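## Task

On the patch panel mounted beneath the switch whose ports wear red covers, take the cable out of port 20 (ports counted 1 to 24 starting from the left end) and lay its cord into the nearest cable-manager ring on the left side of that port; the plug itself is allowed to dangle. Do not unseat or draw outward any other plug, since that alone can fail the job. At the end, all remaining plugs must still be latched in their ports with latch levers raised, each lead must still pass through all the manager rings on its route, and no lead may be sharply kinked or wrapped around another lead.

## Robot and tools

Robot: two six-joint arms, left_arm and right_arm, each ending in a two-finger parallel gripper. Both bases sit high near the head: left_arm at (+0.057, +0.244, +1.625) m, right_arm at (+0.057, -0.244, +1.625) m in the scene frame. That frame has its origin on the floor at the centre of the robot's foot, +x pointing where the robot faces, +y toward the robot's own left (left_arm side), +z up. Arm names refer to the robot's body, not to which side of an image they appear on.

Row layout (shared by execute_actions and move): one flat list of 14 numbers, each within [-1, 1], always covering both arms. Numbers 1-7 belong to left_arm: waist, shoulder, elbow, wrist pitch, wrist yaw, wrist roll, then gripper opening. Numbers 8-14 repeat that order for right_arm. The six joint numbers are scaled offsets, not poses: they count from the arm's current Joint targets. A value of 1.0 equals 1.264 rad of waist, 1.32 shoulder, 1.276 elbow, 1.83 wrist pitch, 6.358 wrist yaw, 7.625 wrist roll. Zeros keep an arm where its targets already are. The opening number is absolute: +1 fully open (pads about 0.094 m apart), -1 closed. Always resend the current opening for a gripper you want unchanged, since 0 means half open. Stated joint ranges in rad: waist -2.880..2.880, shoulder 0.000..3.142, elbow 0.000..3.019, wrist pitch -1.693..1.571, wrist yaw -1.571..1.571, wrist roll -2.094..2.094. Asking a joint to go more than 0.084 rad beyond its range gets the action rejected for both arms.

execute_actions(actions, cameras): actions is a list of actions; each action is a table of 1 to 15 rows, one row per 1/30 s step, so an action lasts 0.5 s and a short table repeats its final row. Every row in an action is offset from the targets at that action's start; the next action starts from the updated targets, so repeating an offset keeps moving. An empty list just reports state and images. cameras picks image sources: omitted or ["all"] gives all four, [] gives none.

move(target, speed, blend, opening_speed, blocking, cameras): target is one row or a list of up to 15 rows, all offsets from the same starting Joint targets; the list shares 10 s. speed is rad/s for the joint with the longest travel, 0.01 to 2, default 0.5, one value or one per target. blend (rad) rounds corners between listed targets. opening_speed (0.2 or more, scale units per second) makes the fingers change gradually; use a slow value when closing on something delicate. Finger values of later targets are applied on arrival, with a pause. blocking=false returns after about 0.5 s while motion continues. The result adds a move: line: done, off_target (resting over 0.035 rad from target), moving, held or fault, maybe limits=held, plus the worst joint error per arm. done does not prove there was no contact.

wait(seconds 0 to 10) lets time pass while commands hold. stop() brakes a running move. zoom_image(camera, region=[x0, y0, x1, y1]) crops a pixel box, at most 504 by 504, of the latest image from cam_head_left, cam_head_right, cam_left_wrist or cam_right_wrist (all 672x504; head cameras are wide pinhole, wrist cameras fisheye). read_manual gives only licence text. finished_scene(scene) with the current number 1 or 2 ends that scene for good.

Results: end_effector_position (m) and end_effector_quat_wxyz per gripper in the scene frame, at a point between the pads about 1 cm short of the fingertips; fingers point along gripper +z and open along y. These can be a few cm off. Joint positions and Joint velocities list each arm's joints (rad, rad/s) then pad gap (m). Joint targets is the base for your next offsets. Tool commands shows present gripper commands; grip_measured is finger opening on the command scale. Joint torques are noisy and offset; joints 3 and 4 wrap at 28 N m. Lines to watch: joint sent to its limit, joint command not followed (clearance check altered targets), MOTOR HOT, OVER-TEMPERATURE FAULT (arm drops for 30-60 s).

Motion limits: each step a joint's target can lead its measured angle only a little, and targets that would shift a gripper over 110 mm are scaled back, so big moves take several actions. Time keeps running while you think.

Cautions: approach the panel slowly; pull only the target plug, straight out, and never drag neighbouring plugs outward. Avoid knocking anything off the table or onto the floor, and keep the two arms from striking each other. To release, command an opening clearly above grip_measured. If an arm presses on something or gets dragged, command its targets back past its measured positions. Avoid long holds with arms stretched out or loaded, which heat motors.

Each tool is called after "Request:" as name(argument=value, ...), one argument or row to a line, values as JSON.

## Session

Scene 1 succeeded.

Request:
execute_actions(
  actions=[],
)

Request:
zoom_image(
  camera="cam_head_left",
  region=[270, 160, 450, 280],
)

Request:
zoom_image(
  camera="cam_head_right",
  region=[240, 160, 420, 280],
)

Scene clock: 0.00 s.
left_arm: end_effector_position=(+0.4791, -0.1235, +1.2275) grip_measured=+1.000 end_effector_quat_wxyz=(+0.014, -0.538, +0.843, -0.009) | right_arm: end_effector_position=(+0.4638, -0.3186, +1.1836) grip_measured=+1.000 end_effector_quat_wxyz=(+0.153, -0.227, +0.934, +0.228)
Joint positions: left_arm=[0.571 1.452 1.075 0.292 -0.996 -1.131 0.094] | right_arm=[-1.951 1.14 0.735 0.53 -0.911 -0.454 0.094]
Joint velocities: within noise
Joint torques (N m): no reading
Motor temperatures (°C): left_arm=[28 30 25 25 25 25 25] | right_arm=[28 31 27 25 25 26 29]
Heat: left arm: hottest shoulder 30 °C; right arm: hottest shoulder 31 °C.
Joint targets: left_arm=[0.572 1.453 1.073 0.292 -0.996 -1.131] | right_arm=[-1.951 1.142 0.729 0.531 -0.911 -0.454]
Tool commands: left_gripper/opening=+1.0 right_gripper/opening=+1.0

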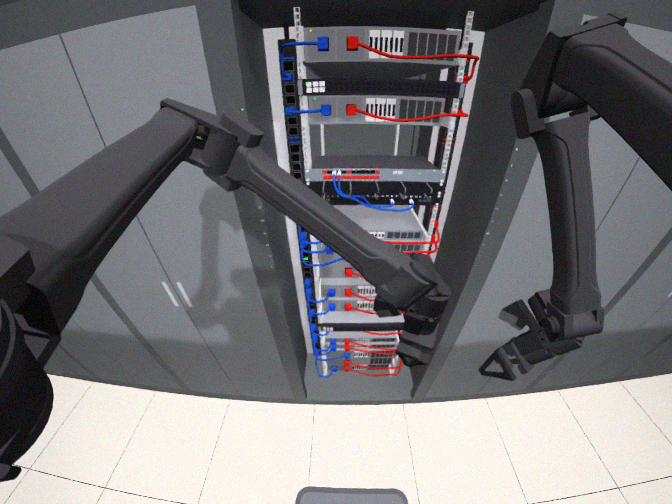

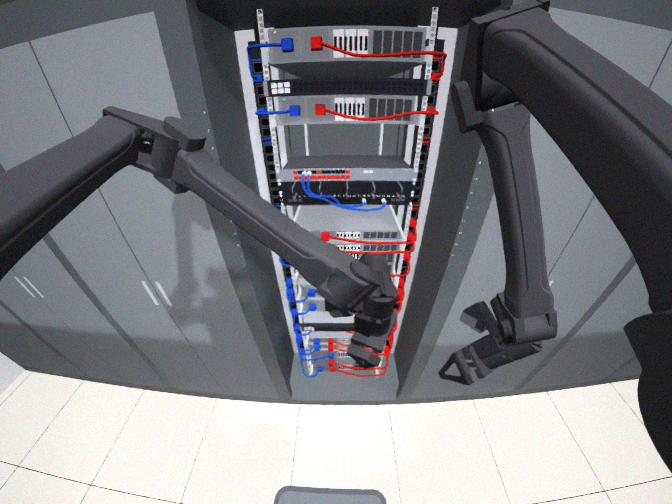

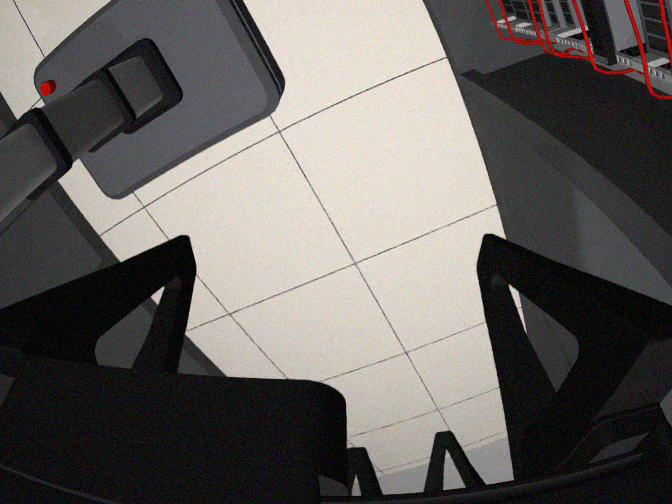

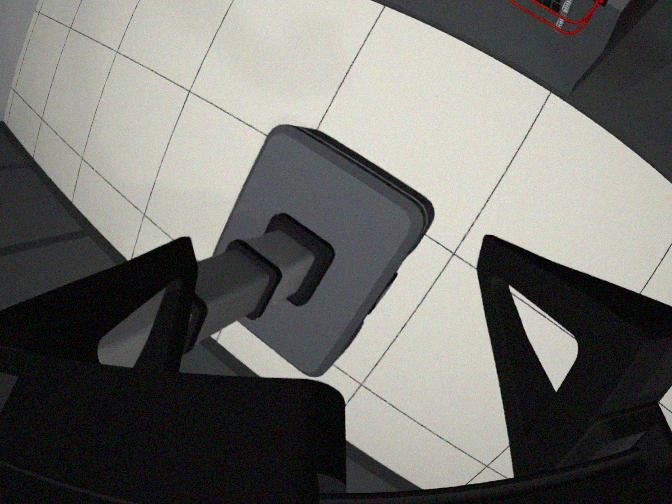

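Scaled by 2.800 from the camera's 672x504 image, which has a finer 960x720 frame.

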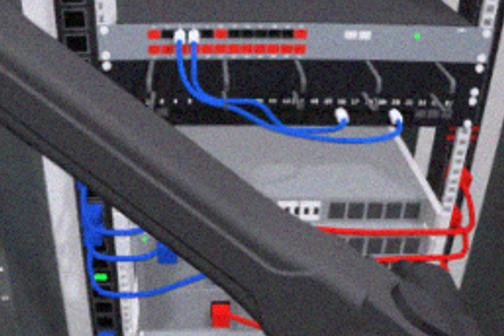

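Scaled by 2.800 from the camera's 672x504 image, which has a finer 960x720 frame.

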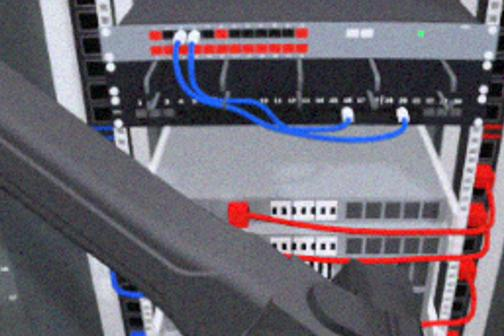

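Request:
move(
  target=[
    [0.9715,0.3008,0.3346,0.2016,0.1562,0.1485,1,0,0,0,0,0,0,1],
    [0.9715,0.3008,0.3346,0.2016,0.1562,0.1485,0,0.8687,-0.1992,0.1411,0.4913,0.1427,-0.0348,1],
  ],
  speed=0.8,
)

Request:
zoom_image(
  camera="cam_right_wrist",
  region=[190, 160, 430, 340],
)

Scene clock: 10.60 s.
left_arm: end_effector_position=(+0.5234, +0.4665, +0.9011) grip_measured=+0.003 end_effector_quat_wxyz=(+0.185, -0.027, +0.974, +0.128) | right_arm: end_effector_position=(+0.7951, -0.1378, +1.4906) grip_measured=+1.000 end_effector_quat_wxyz=(+0.698, -0.010, +0.716, +0.005)
Joint positions: left_arm=[1.81 1.839 1.495 0.649 -0.005 -0.006 0.047] | right_arm=[-0.871 0.883 0.896 1.414 -0.007 -0.704 0.094]
Joint velocities: within noise
Joint torques (N m): left_arm=[5.95 -11.63 -0.47 1.33 -0.05 0.06] | right_arm=[4.72 -15.38 3.59 2.7 -0.31 -0.3]
Motor temperatures (°C): left_arm=[28 30 25 25 25 25 25] | right_arm=[28 31 27 25 25 26 29]
Heat: left arm: hottest shoulder 30 °C; right arm: hottest shoulder 31 °C.
Joint targets: left_arm=[1.800 1.850 1.500 0.661 -0.003 0.001] | right_arm=[-0.852 0.878 0.909 1.430 -0.004 -0.719]
move: done

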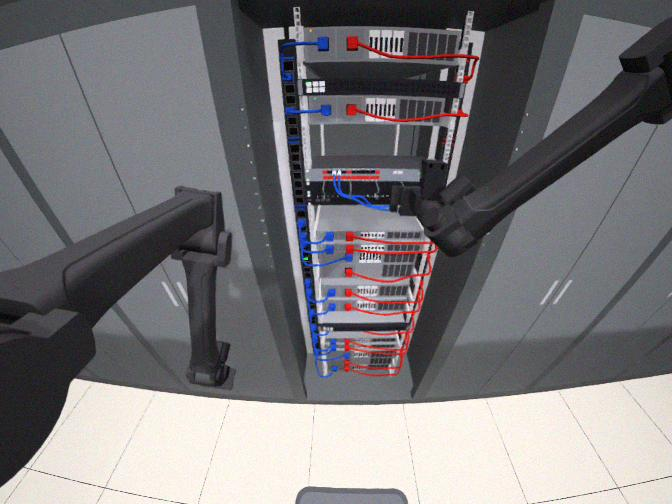

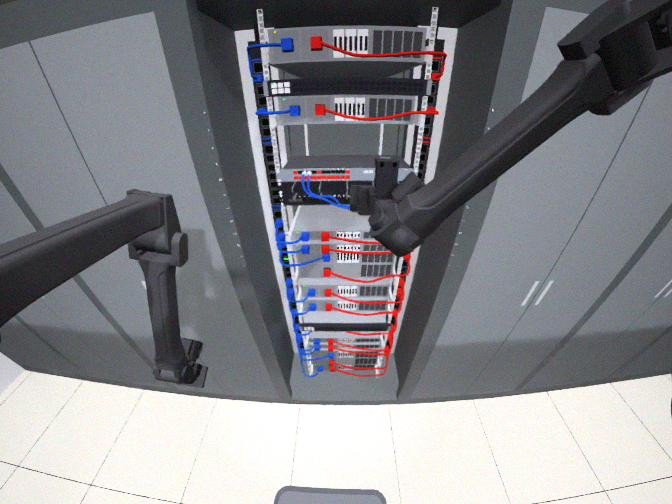

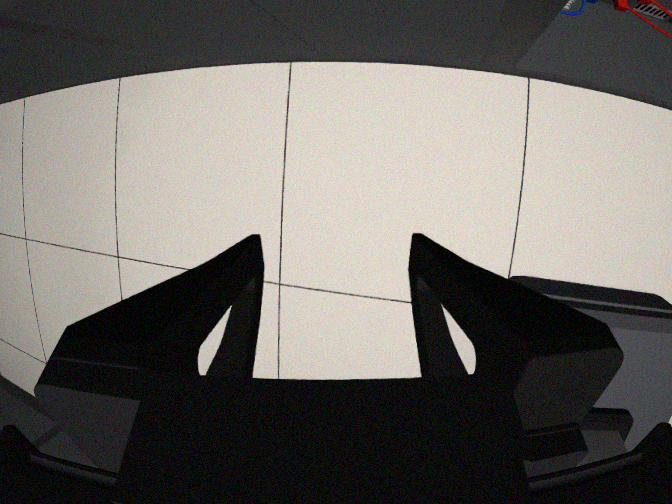

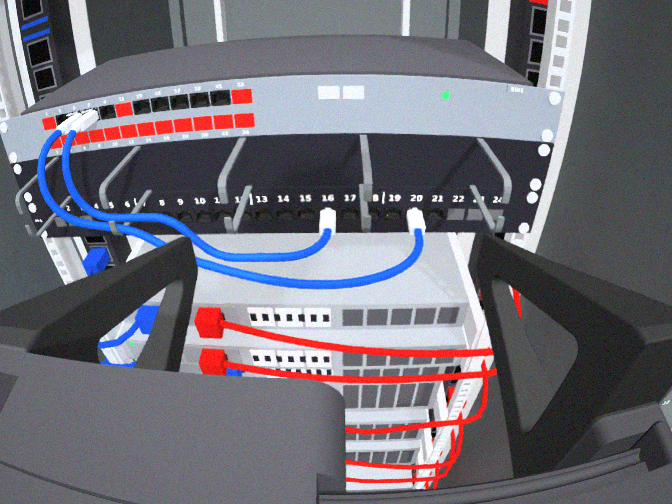

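Scaled by 2.100 from the camera's 672x504 image, which has a finer 960x720 frame.

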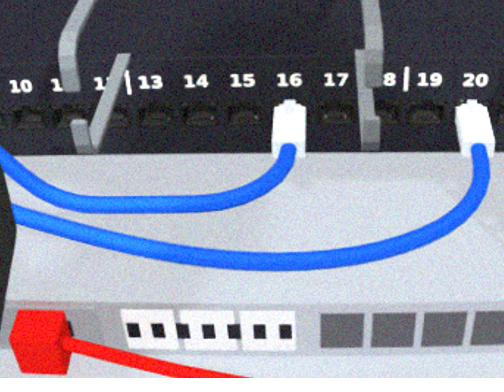

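Request:
move(
  target=[0,0,0,0,0,0,0,-0.5641,0.1523,0.2735,-0.0694,-0.0664,0.2991,-0.3],
  speed=0.6,
)

Request:
zoom_image(
  camera="cam_right_wrist",
  region=[260, 40, 440, 220],
)

Scene clock: 41.43 s.
left_arm: end_effector_position=(+0.5234, +0.4665, +0.9011) grip_measured=+0.003 end_effector_quat_wxyz=(+0.185, -0.027, +0.974, +0.128) | right_arm: end_effector_position=(+0.8702, -0.2297, +1.3999) grip_measured=-0.298 end_effector_quat_wxyz=(+0.407, +0.404, +0.579, +0.580)
Joint positions: left_arm=[1.81 1.839 1.495 0.649 -0.005 -0.006 0.047] | right_arm=[-1.548 1.054 1.227 1.312 -0.423 1.545 0.033]
Joint velocities: within noise
Joint torques (N m): left_arm=[5.89 -11.63 -0.47 1.36 -0.05 0.05] | right_arm=[-1.03 -20.42 7.34 2.19 -0.12 -0.1]
Motor temperatures (°C): left_arm=[28 30 25 25 25 25 25] | right_arm=[28 32 27 25 25 26 29]
Heat: left arm: hottest shoulder 30 °C; right arm: hottest shoulder 32 °C.
Joint targets: left_arm=[1.800 1.850 1.500 0.661 -0.003 0.001] | right_arm=[-1.565 1.080 1.258 1.303 -0.426 1.562]
move: done

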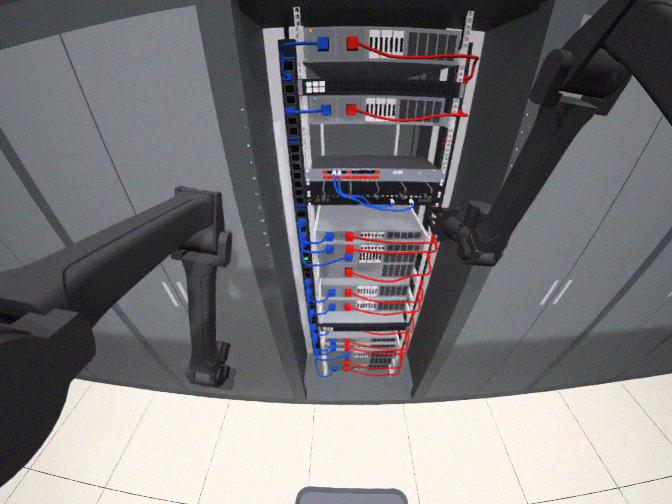

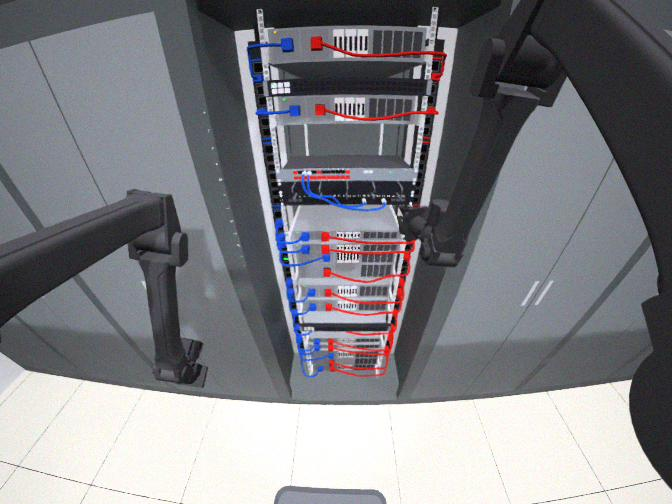

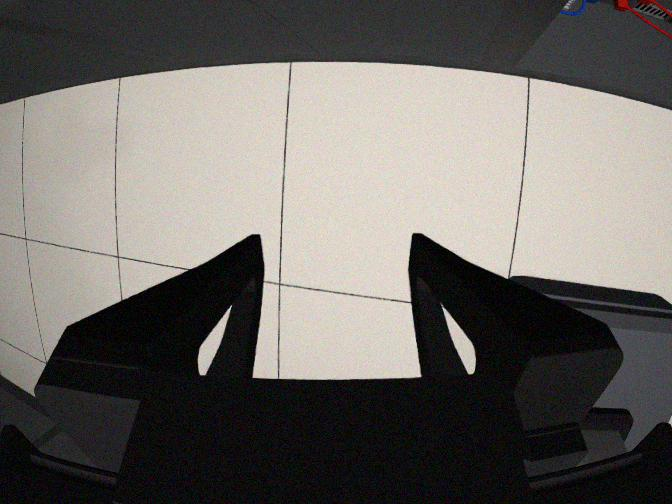

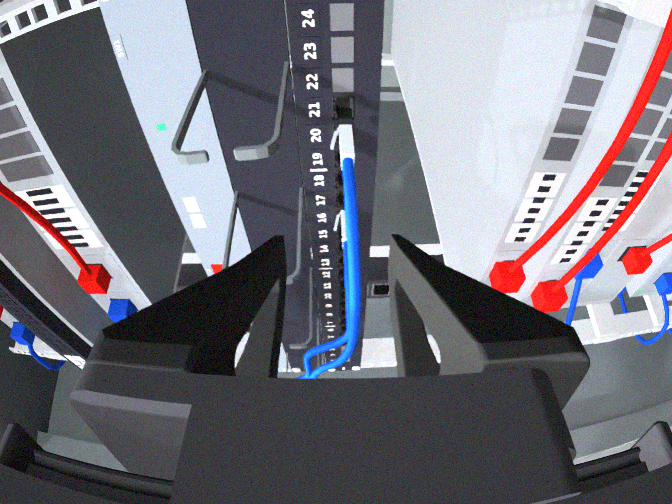

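Scaled by 2.800 from the camera's 672x504 image, which has a finer 960x720 frame.

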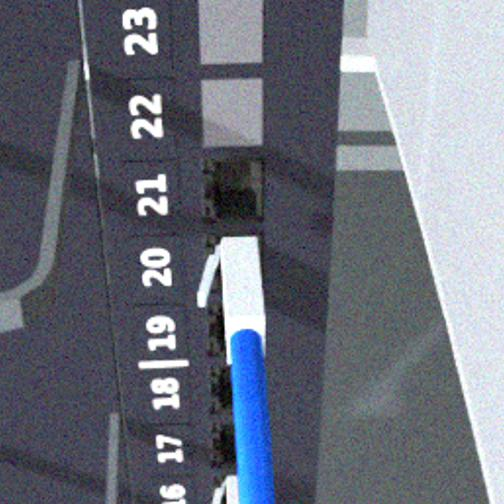

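Request:
move(
  target=[0,0,0,0,0,0,0,0.2508,0.025,0.036,-0.0191,0.0517,-0.0405,-0.3],
  speed=0.3,
  cameras=["cam_head_left","cam_right_wrist"],
)

Request:
zoom_image(
  camera="cam_right_wrist",
  region=[240, 60, 440, 260],
)

Scene clock: 87.53 s.
left_arm: end_effector_position=(+0.5234, +0.4665, +0.9011) grip_measured=+0.003 end_effector_quat_wxyz=(+0.185, -0.027, +0.974, +0.128) | right_arm: end_effector_position=(+0.8952, -0.1996, +1.4016) grip_measured=-0.298 end_effector_quat_wxyz=(+0.488, +0.485, +0.511, +0.515)
Joint positions: left_arm=[1.81 1.839 1.495 0.649 -0.005 -0.006 0.047] | right_arm=[-1.266 1.087 1.273 1.277 -0.101 1.269 0.033]
Joint velocities: within noise
Joint torques (N m): left_arm=[5.95 -11.46 -0.35 1.36 -0.04 0.05] | right_arm=[4.01 -19.78 7.43 2.17 -0.06 -0.39]
Motor temperatures (°C): left_arm=[28 30 25 25 25 25 25] | right_arm=[28 35 28 25 25 26 28]
Heat: left arm: hottest shoulder 30 °C; right arm: hottest shoulder 35 °C.
Joint targets: left_arm=[1.800 1.850 1.500 0.661 -0.003 0.001] | right_arm=[-1.249 1.113 1.304 1.268 -0.098 1.253]
move: done
Images, in order (width x height): cam_head_left 672x504, cam_right_wrist 672x504.

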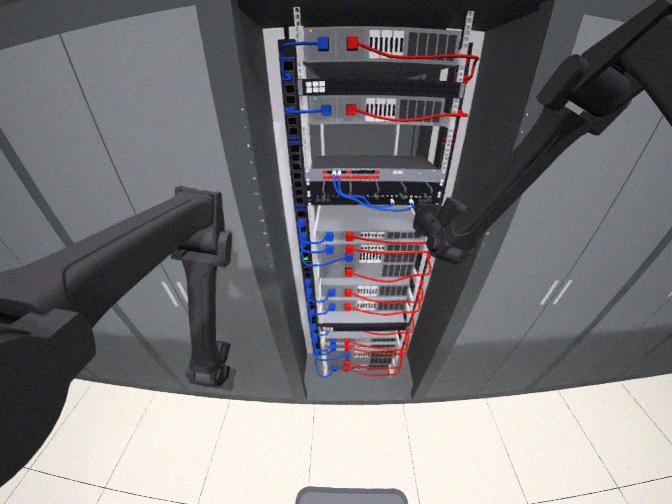

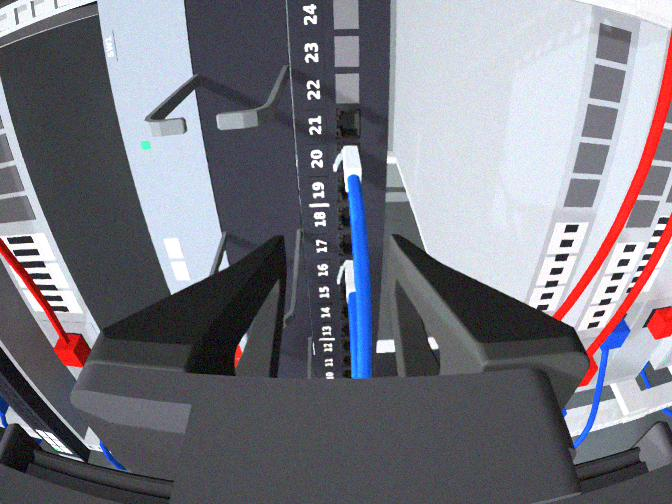

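Scaled by 2.520 from the camera's 672x504 image, which has a finer 960x720 frame.

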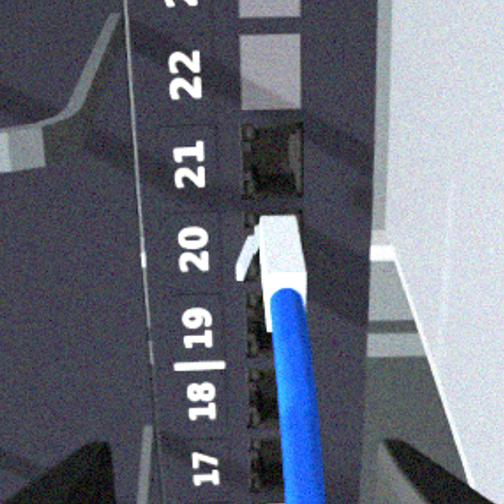

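Request:
move(
  target=[0,0,0,0,0,0,0,0.0111,0.0318,0.1027,-0.0454,0.0002,-0.0015,-0.2],
  speed=0.2,
  cameras=["cam_right_wrist"],
)

Request:
zoom_image(
  camera="cam_right_wrist",
  region=[240, 60, 440, 260],
)

Scene clock: 108.57 s.
left_arm: end_effector_position=(+0.5234, +0.4665, +0.9011) grip_measured=+0.003 end_effector_quat_wxyz=(+0.185, -0.027, +0.974, +0.128) | right_arm: end_effector_position=(+0.9325, -0.1972, +1.3999) grip_measured=-0.202 end_effector_quat_wxyz=(+0.490, +0.485, +0.509, +0.516)
Joint positions: left_arm=[1.81 1.839 1.495 0.649 -0.005 -0.006 0.047] | right_arm=[-1.254 1.127 1.4 1.194 -0.1 1.257 0.037]
Joint velocities: within noise
Joint torques (N m): left_arm=[5.95 -11.58 -0.36 1.37 -0.05 0.06] | right_arm=[4.6 -21.19 8.58 2.22 -0.06 -0.39]
Motor temperatures (°C): left_arm=[28 30 25 25 25 25 25] | right_arm=[28 36 29 25 25 26 28]
Heat: left arm: hottest shoulder 30 °C; right arm: hottest shoulder 36 °C.
Joint targets: left_arm=[1.800 1.850 1.500 0.661 -0.003 0.001] | right_arm=[-1.234 1.154 1.435 1.185 -0.096 1.241]
move: done
Images, in order (width x height): cam_right_wrist 672x504.

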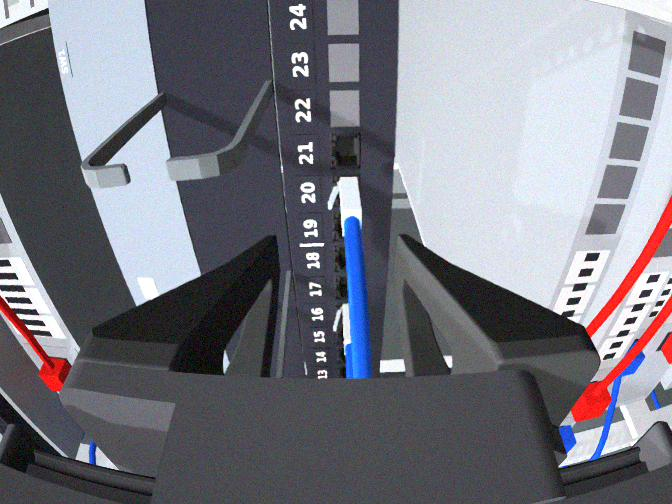

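Scaled by 2.520 from the camera's 672x504 image, which has a finer 960x720 frame.

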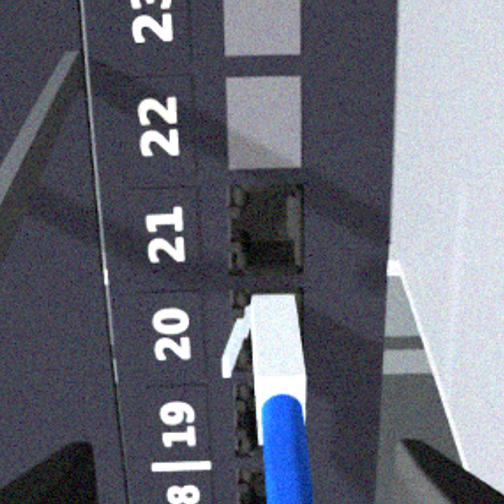

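Request:
move(
  target=[0,0,0,0,0,0,0,0.007,0.0245,0.074,-0.0347,0.0002,-0.0012,-0.2],
  speed=0.12,
  cameras=["cam_right_wrist"],
)

Request:
zoom_image(
  camera="cam_right_wrist",
  region=[260, 120, 420, 280],
)

Scene clock: 119.87 s.
left_arm: end_effector_position=(+0.5234, +0.4665, +0.9011) grip_measured=+0.003 end_effector_quat_wxyz=(+0.185, -0.027, +0.974, +0.128) | right_arm: end_effector_position=(+0.9577, -0.1948, +1.3972) grip_measured=-0.202 end_effector_quat_wxyz=(+0.489, +0.485, +0.510, +0.516)
Joint positions: left_arm=[1.81 1.839 1.495 0.649 -0.005 -0.006 0.047] | right_arm=[-1.245 1.159 1.491 1.131 -0.098 1.248 0.037]
Joint velocities: within noise
Joint torques (N m): left_arm=[5.89 -11.34 -0.39 1.46 -0.04 0.06] | right_arm=[4.66 -21.54 9.4 2.09 -0.06 -0.39]
Motor temperatures (°C): left_arm=[28 30 25 25 25 25 25] | right_arm=[28 35 29 25 25 26 28]
Heat: left arm: hottest shoulder 30 °C; right arm: hottest shoulder 35 °C.
Joint targets: left_arm=[1.800 1.850 1.500 0.661 -0.003 0.001] | right_arm=[-1.225 1.187 1.529 1.122 -0.095 1.232]
move: off_target (right_arm); right_arm: the elbow is farthest, 0.038 rad from its target
Images, in order (width x height): cam_right_wrist 672x504.

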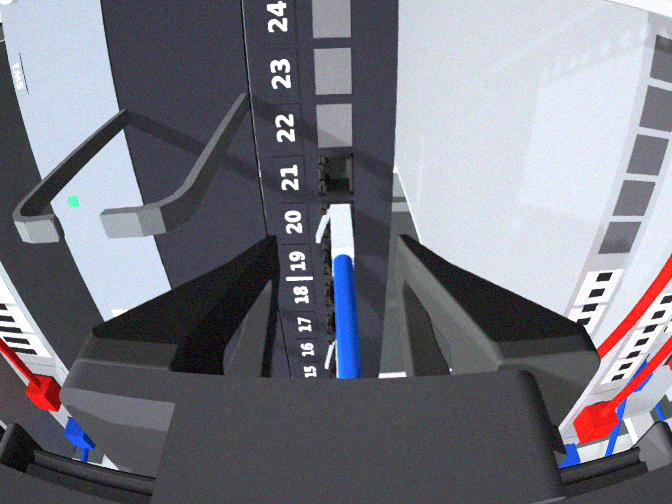

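Scaled by 3.150 from the camera's 672x504 image, which has a finer 960x720 frame.

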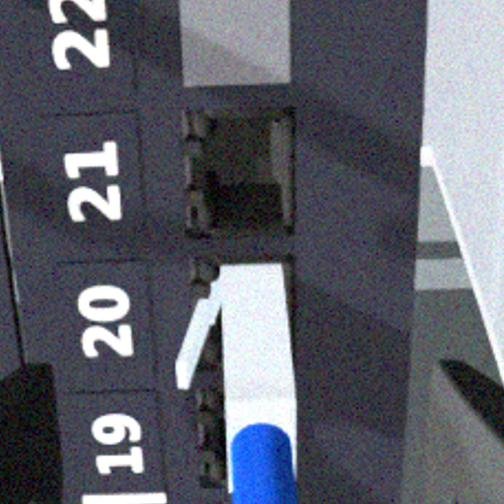

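Request:
move(
  target=[0,0,0,0,0,0,0,0.0014,0.0042,0.0145,-0.0074,0,-0.0002,-0.3],
  speed=0.1,
  cameras=["cam_right_wrist"],
)

Request:
zoom_image(
  camera="cam_right_wrist",
  region=[260, 120, 420, 280],
)

Scene clock: 127.77 s.
left_arm: end_effector_position=(+0.5234, +0.4665, +0.9011) grip_measured=+0.003 end_effector_quat_wxyz=(+0.185, -0.027, +0.974, +0.128) | right_arm: end_effector_position=(+0.9627, -0.1945, +1.3968) grip_measured=-0.298 end_effector_quat_wxyz=(+0.488, +0.485, +0.510, +0.515)
Joint positions: left_arm=[1.81 1.839 1.495 0.649 -0.005 -0.006 0.047] | right_arm=[-1.244 1.165 1.509 1.117 -0.098 1.246 0.033]
Joint velocities: within noise
Joint torques (N m): left_arm=[5.71 -11.4 -0.31 1.5 -0.03 0.08] | right_arm=[4.72 -21.89 9.63 2.04 -0.08 -0.39]
Motor temperatures (°C): left_arm=[28 30 25 25 25 25 25] | right_arm=[28 35 30 25 25 26 28]
Heat: left arm: hottest shoulder 30 °C; right arm: hottest shoulder 35 °C.
Joint targets: left_arm=[1.800 1.850 1.500 0.661 -0.003 0.001] | right_arm=[-1.224 1.192 1.548 1.108 -0.095 1.231]
move: off_target (right_arm); right_arm: the elbow is farthest, 0.038 rad from its target
Images, in order (width x height): cam_right_wrist 672x504.

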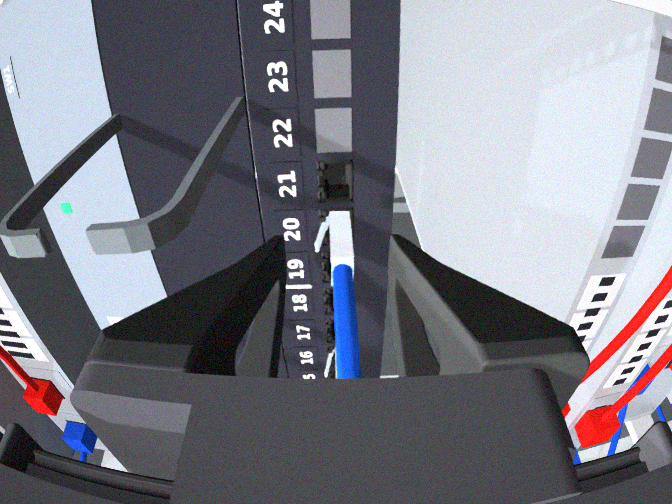

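Scaled by 3.150 from the camera's 672x504 image, which has a finer 960x720 frame.

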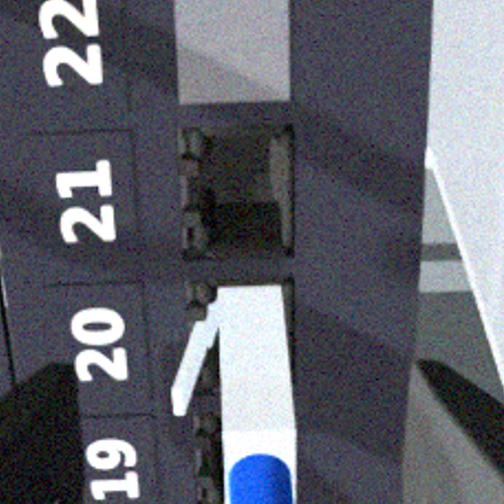

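Request:
move(
  target=[
    [0,0,0,0,0,0,0,0.0004,0.0018,0.0058,-0.003,0,-0.0001,-0.3],
    [0,0,0,0,0,0,0,0.0004,0.0018,0.0058,-0.003,0,-0.0001,-0.84],
  ],
  speed=0.1,
  opening_speed=0.3,
  cameras=["cam_right_wrist"],
)

Request:
zoom_image(
  camera="cam_right_wrist",
  region=[260, 120, 420, 280],
)

Scene clock: 134.63 s.
left_arm: end_effector_position=(+0.5234, +0.4665, +0.9011) grip_measured=+0.003 end_effector_quat_wxyz=(+0.185, -0.027, +0.974, +0.128) | right_arm: end_effector_position=(+0.9647, -0.1943, +1.3960) grip_measured=-0.837 end_effector_quat_wxyz=(+0.488, +0.486, +0.511, +0.515)
Joint positions: left_arm=[1.81 1.839 1.495 0.649 -0.005 -0.006 0.047] | right_arm=[-1.243 1.168 1.517 1.111 -0.097 1.245 0.008]
Joint velocities: within noise
Joint torques (N m): left_arm=[6.24 -11.52 -0.39 1.4 -0.04 0.07] | right_arm=[4.54 -21.66 9.59 2.15 -0.12 -0.38]
Motor temperatures (°C): left_arm=[28 30 25 25 25 25 25] | right_arm=[28 35 30 25 25 26 28]
Heat: left arm: hottest shoulder 30 °C; right arm: hottest shoulder 35 °C.
Joint targets: left_arm=[1.800 1.850 1.500 0.661 -0.003 0.001] | right_arm=[-1.223 1.195 1.555 1.103 -0.095 1.230]
move: off_target (right_arm); target 2's new numbers were sent with right_arm's elbow 0.039 rad from that target; right_arm: the elbow is farthest, 0.038 rad from its target
Images, in order (width x height): cam_right_wrist 672x504.

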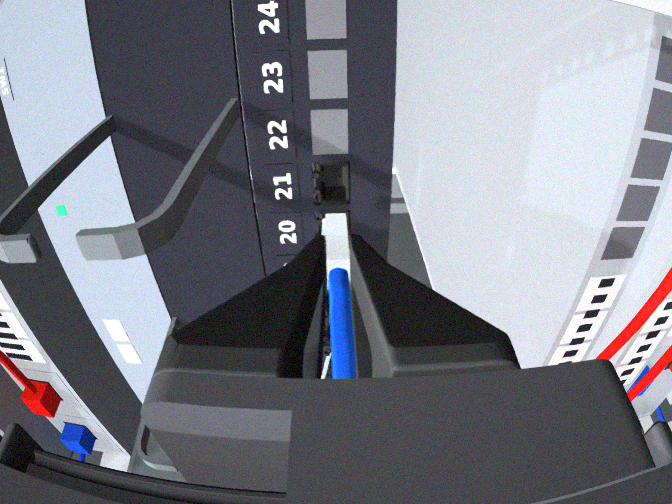

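Scaled by 3.150 from the camera's 672x504 image, which has a finer 960x720 frame.

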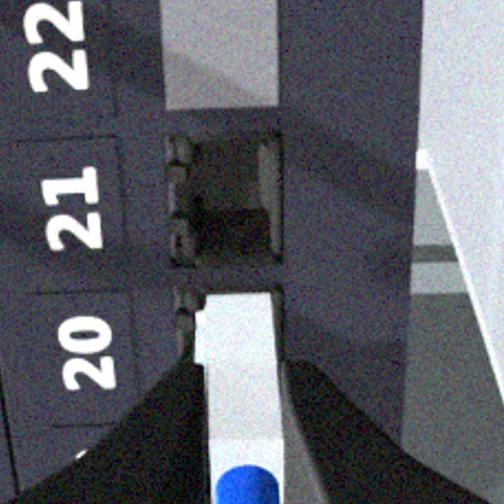

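Request:
move(
  target=[
    [0,0,0,0,0,0,0,0,0,0,0,0,0,-0.95],
    [0,0,0,0,0,0,0,-0.022,-0.036,-0.027,0.007,0,0.001,-0.95],
    [0,0,0,0,0,0,0,-0.038,-0.067,-0.141,0.068,-0.0003,0.0012,-0.95],
  ],
  speed=0.12,
  opening_speed=0.3,
  cameras=["cam_right_wrist","cam_head_right"],
)

Scene clock: 143.40 s.
left_arm: end_effector_position=(+0.5234, +0.4665, +0.9011) grip_measured=+0.003 end_effector_quat_wxyz=(+0.185, -0.027, +0.974, +0.128) | right_arm: end_effector_position=(+0.9267, -0.1956, +1.3966) grip_measured=-0.890 end_effector_quat_wxyz=(+0.493, +0.483, +0.512, +0.512)
Joint positions: left_arm=[1.81 1.839 1.495 0.649 -0.005 -0.006 0.047] | right_arm=[-1.251 1.129 1.385 1.209 -0.096 1.24 0.005]
Joint velocities: within noise
Joint torques (N m): left_arm=[5.95 -11.58 -0.35 1.48 -0.04 0.05] | right_arm=[0.85 -25 4.3 3.12 -0.21 -0.25]
Motor temperatures (°C): left_arm=[28 30 25 25 25 25 25] | right_arm=[28 35 31 25 25 26 28]
Heat: left arm: hottest shoulder 30 °C; right arm: hottest shoulder 35 °C.
Joint targets: left_arm=[1.800 1.850 1.500 0.661 -0.003 0.001] | right_arm=[-1.271 1.106 1.375 1.227 -0.097 1.239]
move: done
Images, in order (width x height): cam_head_right 672x504, cam_right_wrist 672x504.

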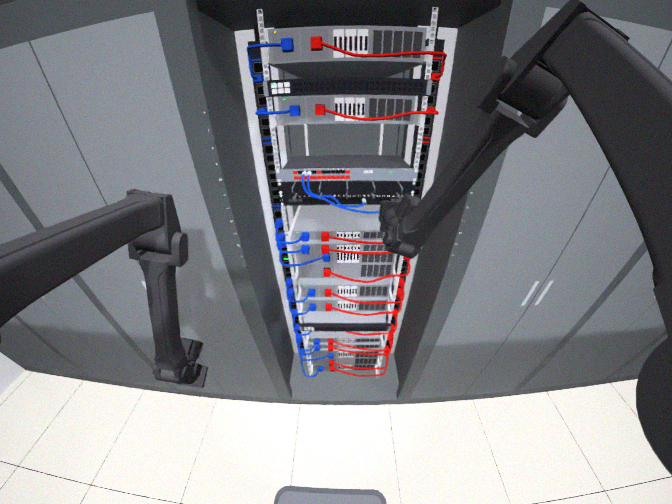

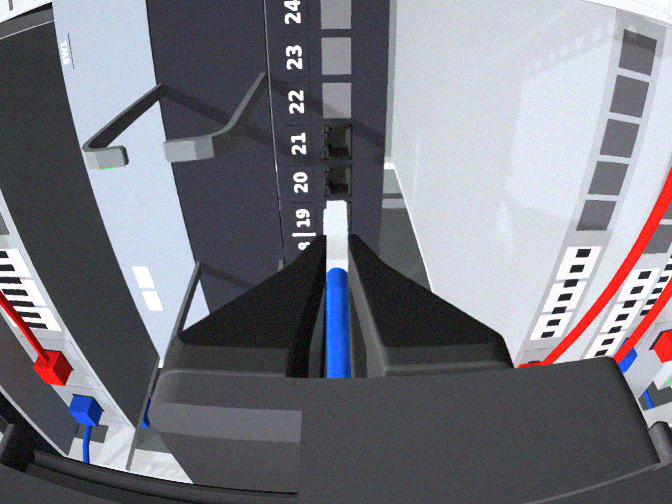

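Request:
move(
  target=[
    [0,0,0,0,0,0,0,-0.0055,-0.0417,-0.1317,0.0585,-0.0005,0.0021,-0.95],
    [0,0,0,0,0,0,0,0.1203,-0.1121,-0.2085,0.0399,0.0025,-0.0151,-0.95],
  ],
  speed=0.25,
  blend=0.03,
)

Request:
zoom_image(
  camera="cam_head_left",
  region=[300, 150, 450, 250],
)

Scene clock: 162.20 s.
left_arm: end_effector_position=(+0.5234, +0.4665, +0.9011) grip_measured=+0.003 end_effector_quat_wxyz=(+0.185, -0.027, +0.974, +0.128) | right_arm: end_effector_position=(+0.8617, -0.1786, +1.4451) grip_measured=-0.890 end_effector_quat_wxyz=(+0.489, +0.486, +0.511, +0.513)
Joint positions: left_arm=[1.81 1.839 1.495 0.649 -0.005 -0.006 0.047] | right_arm=[-1.139 0.975 1.118 1.306 -0.083 1.138 0.005]
Joint velocities: within noise
Joint torques (N m): left_arm=[6.24 -11.63 -0.46 1.35 -0.03 0.04] | right_arm=[4.37 -21.19 3.1 2.15 -0.2 -0.41]
Motor temperatures (°C): left_arm=[28 31 25 25 25 25 25] | right_arm=[28 38 30 25 25 26 29]
Heat: left arm: hottest shoulder 31 °C; right arm: hottest shoulder 38 °C.
Joint targets: left_arm=[1.800 1.850 1.500 0.661 -0.003 0.001] | right_arm=[-1.119 0.958 1.109 1.300 -0.081 1.124]
move: done

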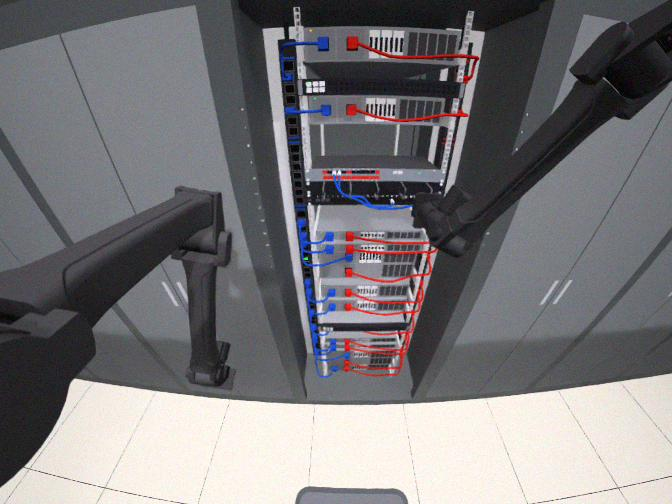

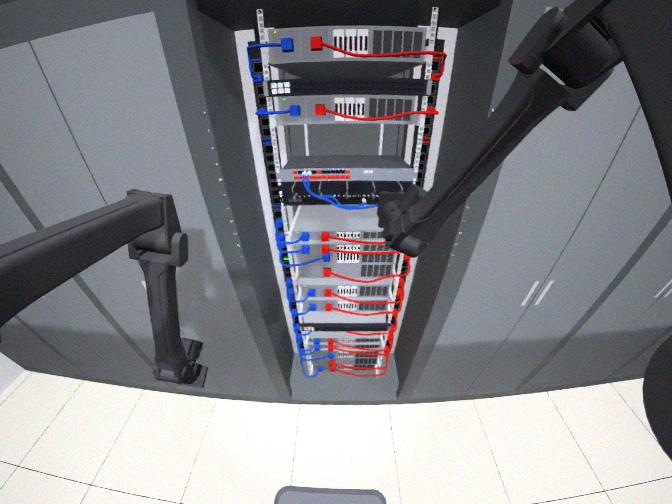

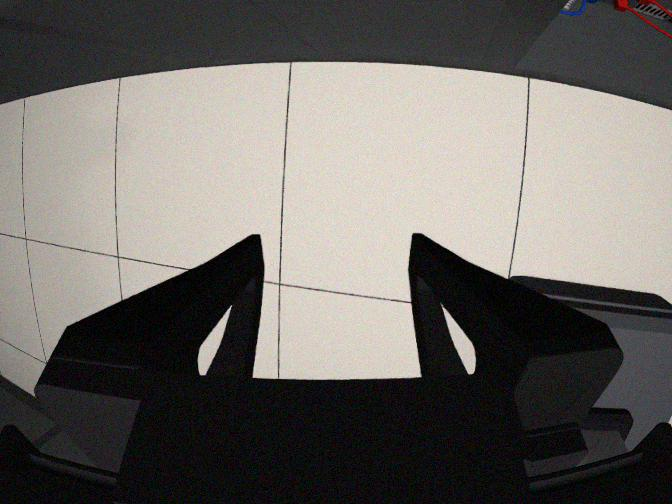

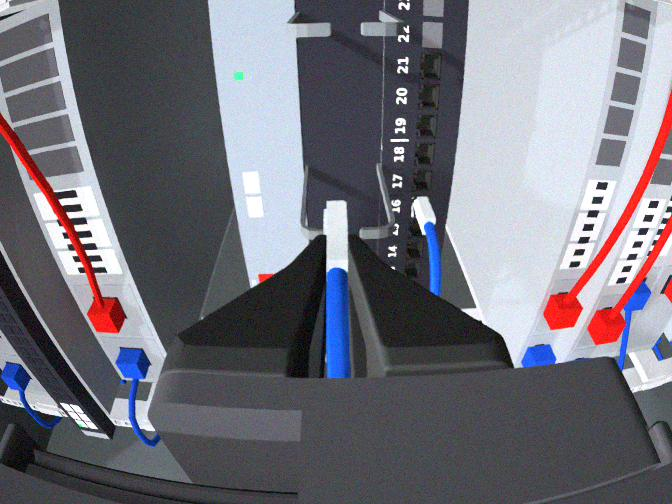

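Scaled by 3.360 from the camera's 672x504 image, which has a finer 960x720 frame.

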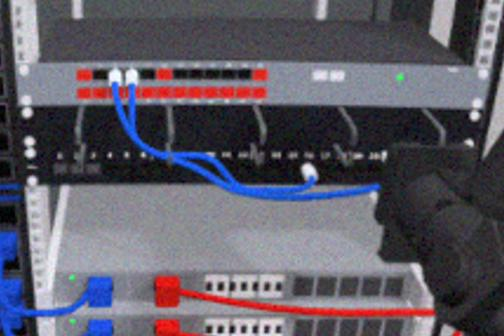

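Request:
move(
  target=[-0.9206,-0.3605,-0.2934,0.4578,0.0221,-0.0827,-0.2,0,0,0,0,0,0,-0.95],
  speed=0.6,
)

Request:
zoom_image(
  camera="cam_left_wrist",
  region=[200, 20, 480, 300],
)

Scene clock: 180.50 s.
left_arm: end_effector_position=(+0.7567, -0.0907, +1.4181) grip_measured=-0.197 end_effector_quat_wxyz=(+0.429, -0.427, +0.568, -0.558) | right_arm: end_effector_position=(+0.8614, -0.1785, +1.4449) grip_measured=-0.890 end_effector_quat_wxyz=(+0.489, +0.486, +0.512, +0.513)
Joint positions: left_arm=[0.642 1.377 1.131 1.485 0.137 -0.62 0.038] | right_arm=[-1.139 0.975 1.117 1.306 -0.082 1.137 0.005]
Joint velocities: within noise
Joint torques (N m): left_arm=[-9.41 -9.64 0.49 1.59 0.57 0.01] | right_arm=[4.31 -21.3 3.15 2.14 -0.22 -0.36]
Motor temperatures (°C): left_arm=[28 31 25 25 25 25 25] | right_arm=[28 38 29 25 25 26 30]
Heat: left arm: hottest shoulder 31 °C; right arm: hottest shoulder 38 °C.
Joint targets: left_arm=[0.636 1.374 1.126 1.499 0.137 -0.629] | right_arm=[-1.119 0.958 1.109 1.300 -0.081 1.124]
move: done

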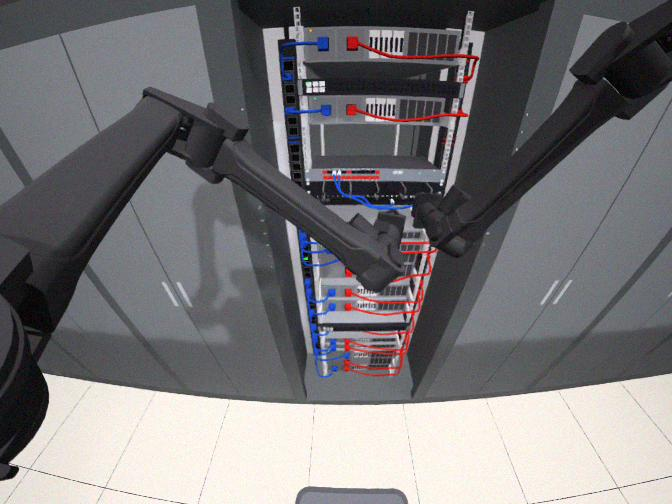

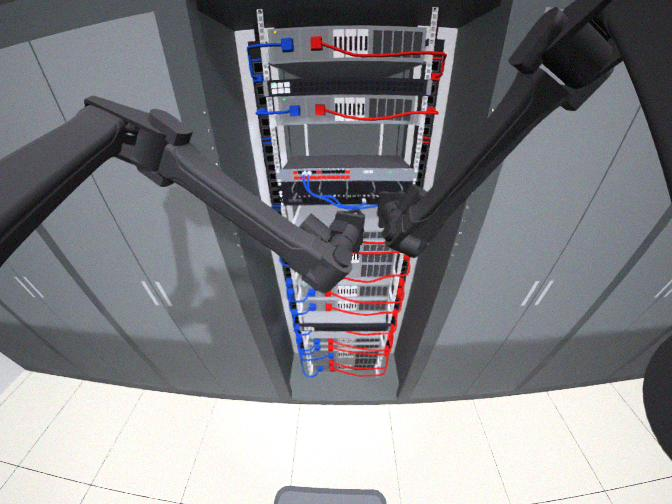

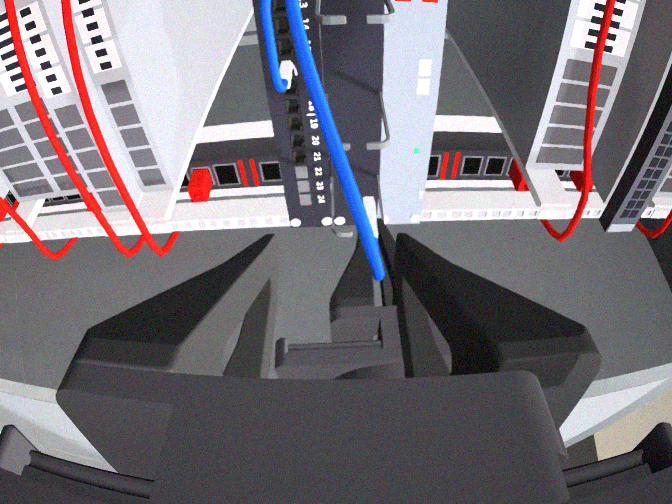

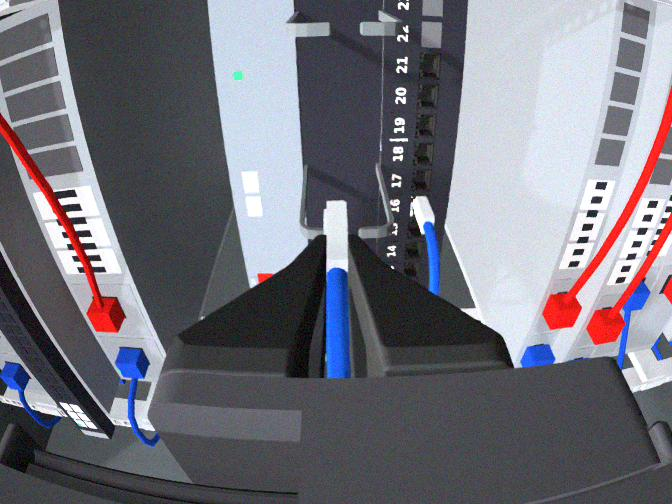

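Scaled by 1.800 from the camera's 672x504 image, which has a finer 960x720 frame.

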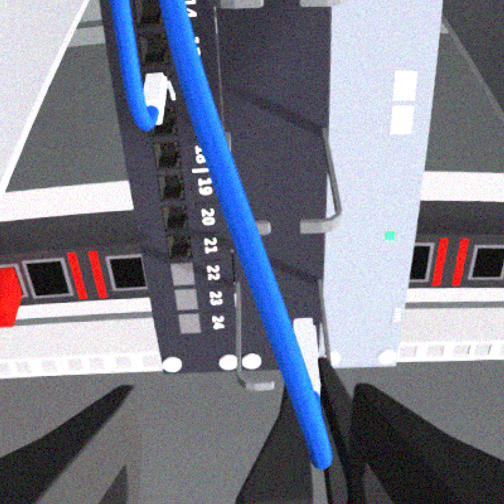

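Request:
zoom_image(
  camera="cam_left_wrist",
  region=[320, 140, 420, 290],
)

Request:
zoom_image(
  camera="cam_left_wrist",
  region=[260, 0, 360, 150],
)

Scaled by 3.360 from the camera's 672x504 image, which has a finer 960x720 frame.

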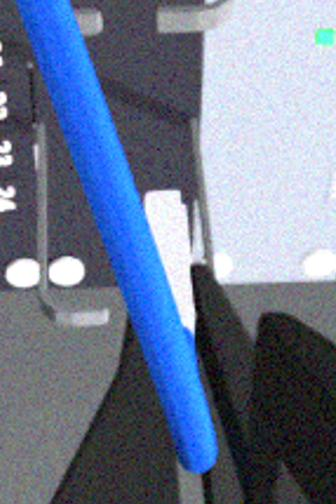

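Scaled by 3.360 from the camera's 672x504 image, which has a finer 960x720 frame.

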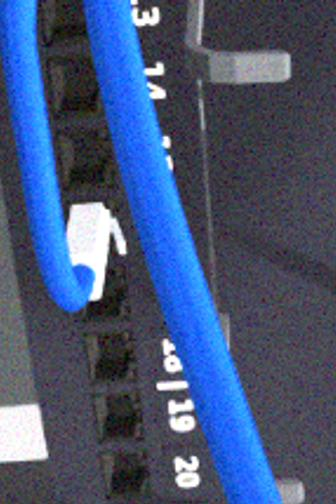

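Request:
move(
  target=[-0.0245,0.0318,0.1654,-0.0973,-0.0008,0.003,-0.2,0,0,0,0,0,0,-0.95],
  speed=0.2,
  cameras=["cam_left_wrist","cam_head_right"],
)

Request:
zoom_image(
  camera="cam_left_wrist",
  region=[240, 140, 440, 380],
)

Scene clock: 233.70 s.
left_arm: end_effector_position=(+0.8220, -0.1049, +1.4205) grip_measured=-0.197 end_effector_quat_wxyz=(+0.431, -0.430, +0.560, -0.562) | right_arm: end_effector_position=(+0.8614, -0.1785, +1.4449) grip_measured=-0.890 end_effector_quat_wxyz=(+0.489, +0.486, +0.512, +0.513)
Joint positions: left_arm=[0.622 1.402 1.324 1.329 0.135 -0.615 0.038] | right_arm=[-1.139 0.975 1.117 1.306 -0.082 1.137 0.005]
Joint velocities: within noise
Joint torques (N m): left_arm=[-10.99 -9.35 2.82 0.81 0.47 0.22] | right_arm=[4.31 -21.25 3.12 2.13 -0.22 -0.37]
Motor temperatures (°C): left_arm=[29 30 25 25 25 25 25] | right_arm=[28 38 28 25 25 26 31]
Heat: left arm: hottest shoulder 30 °C; right arm: hottest shoulder 38 °C.
Joint targets: left_arm=[0.605 1.416 1.337 1.321 0.133 -0.606] | right_arm=[-1.119 0.958 1.109 1.300 -0.081 1.124]
move: done
Images, in order (width x height): cam_head_right 672x504, cam_left_wrist 672x504.

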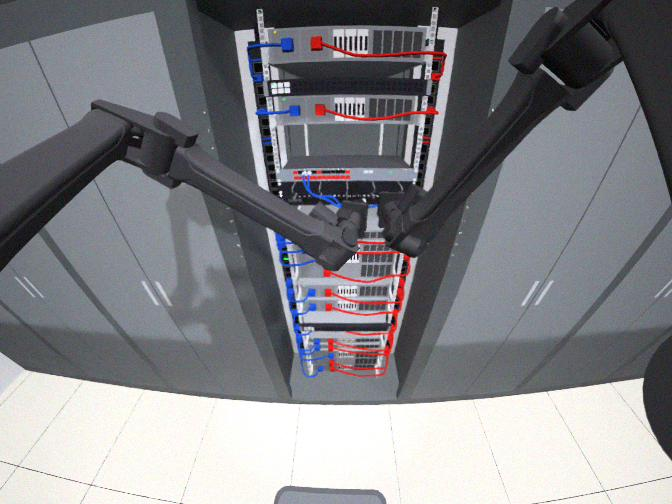

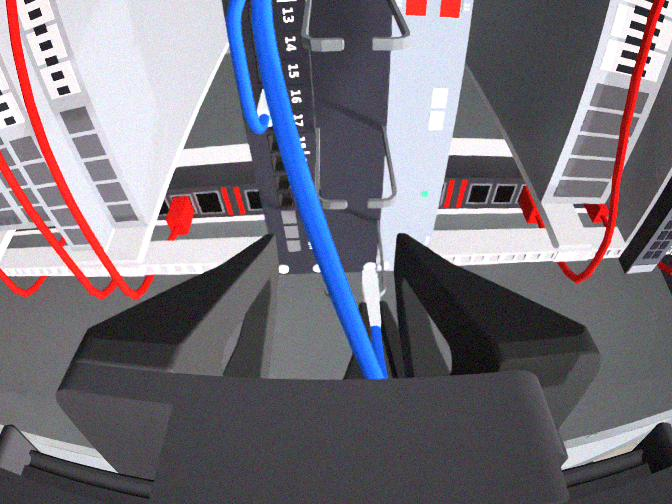

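Scaled by 2.100 from the camera's 672x504 image, which has a finer 960x720 frame.

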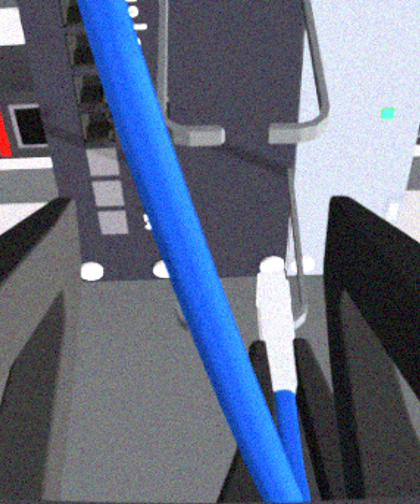

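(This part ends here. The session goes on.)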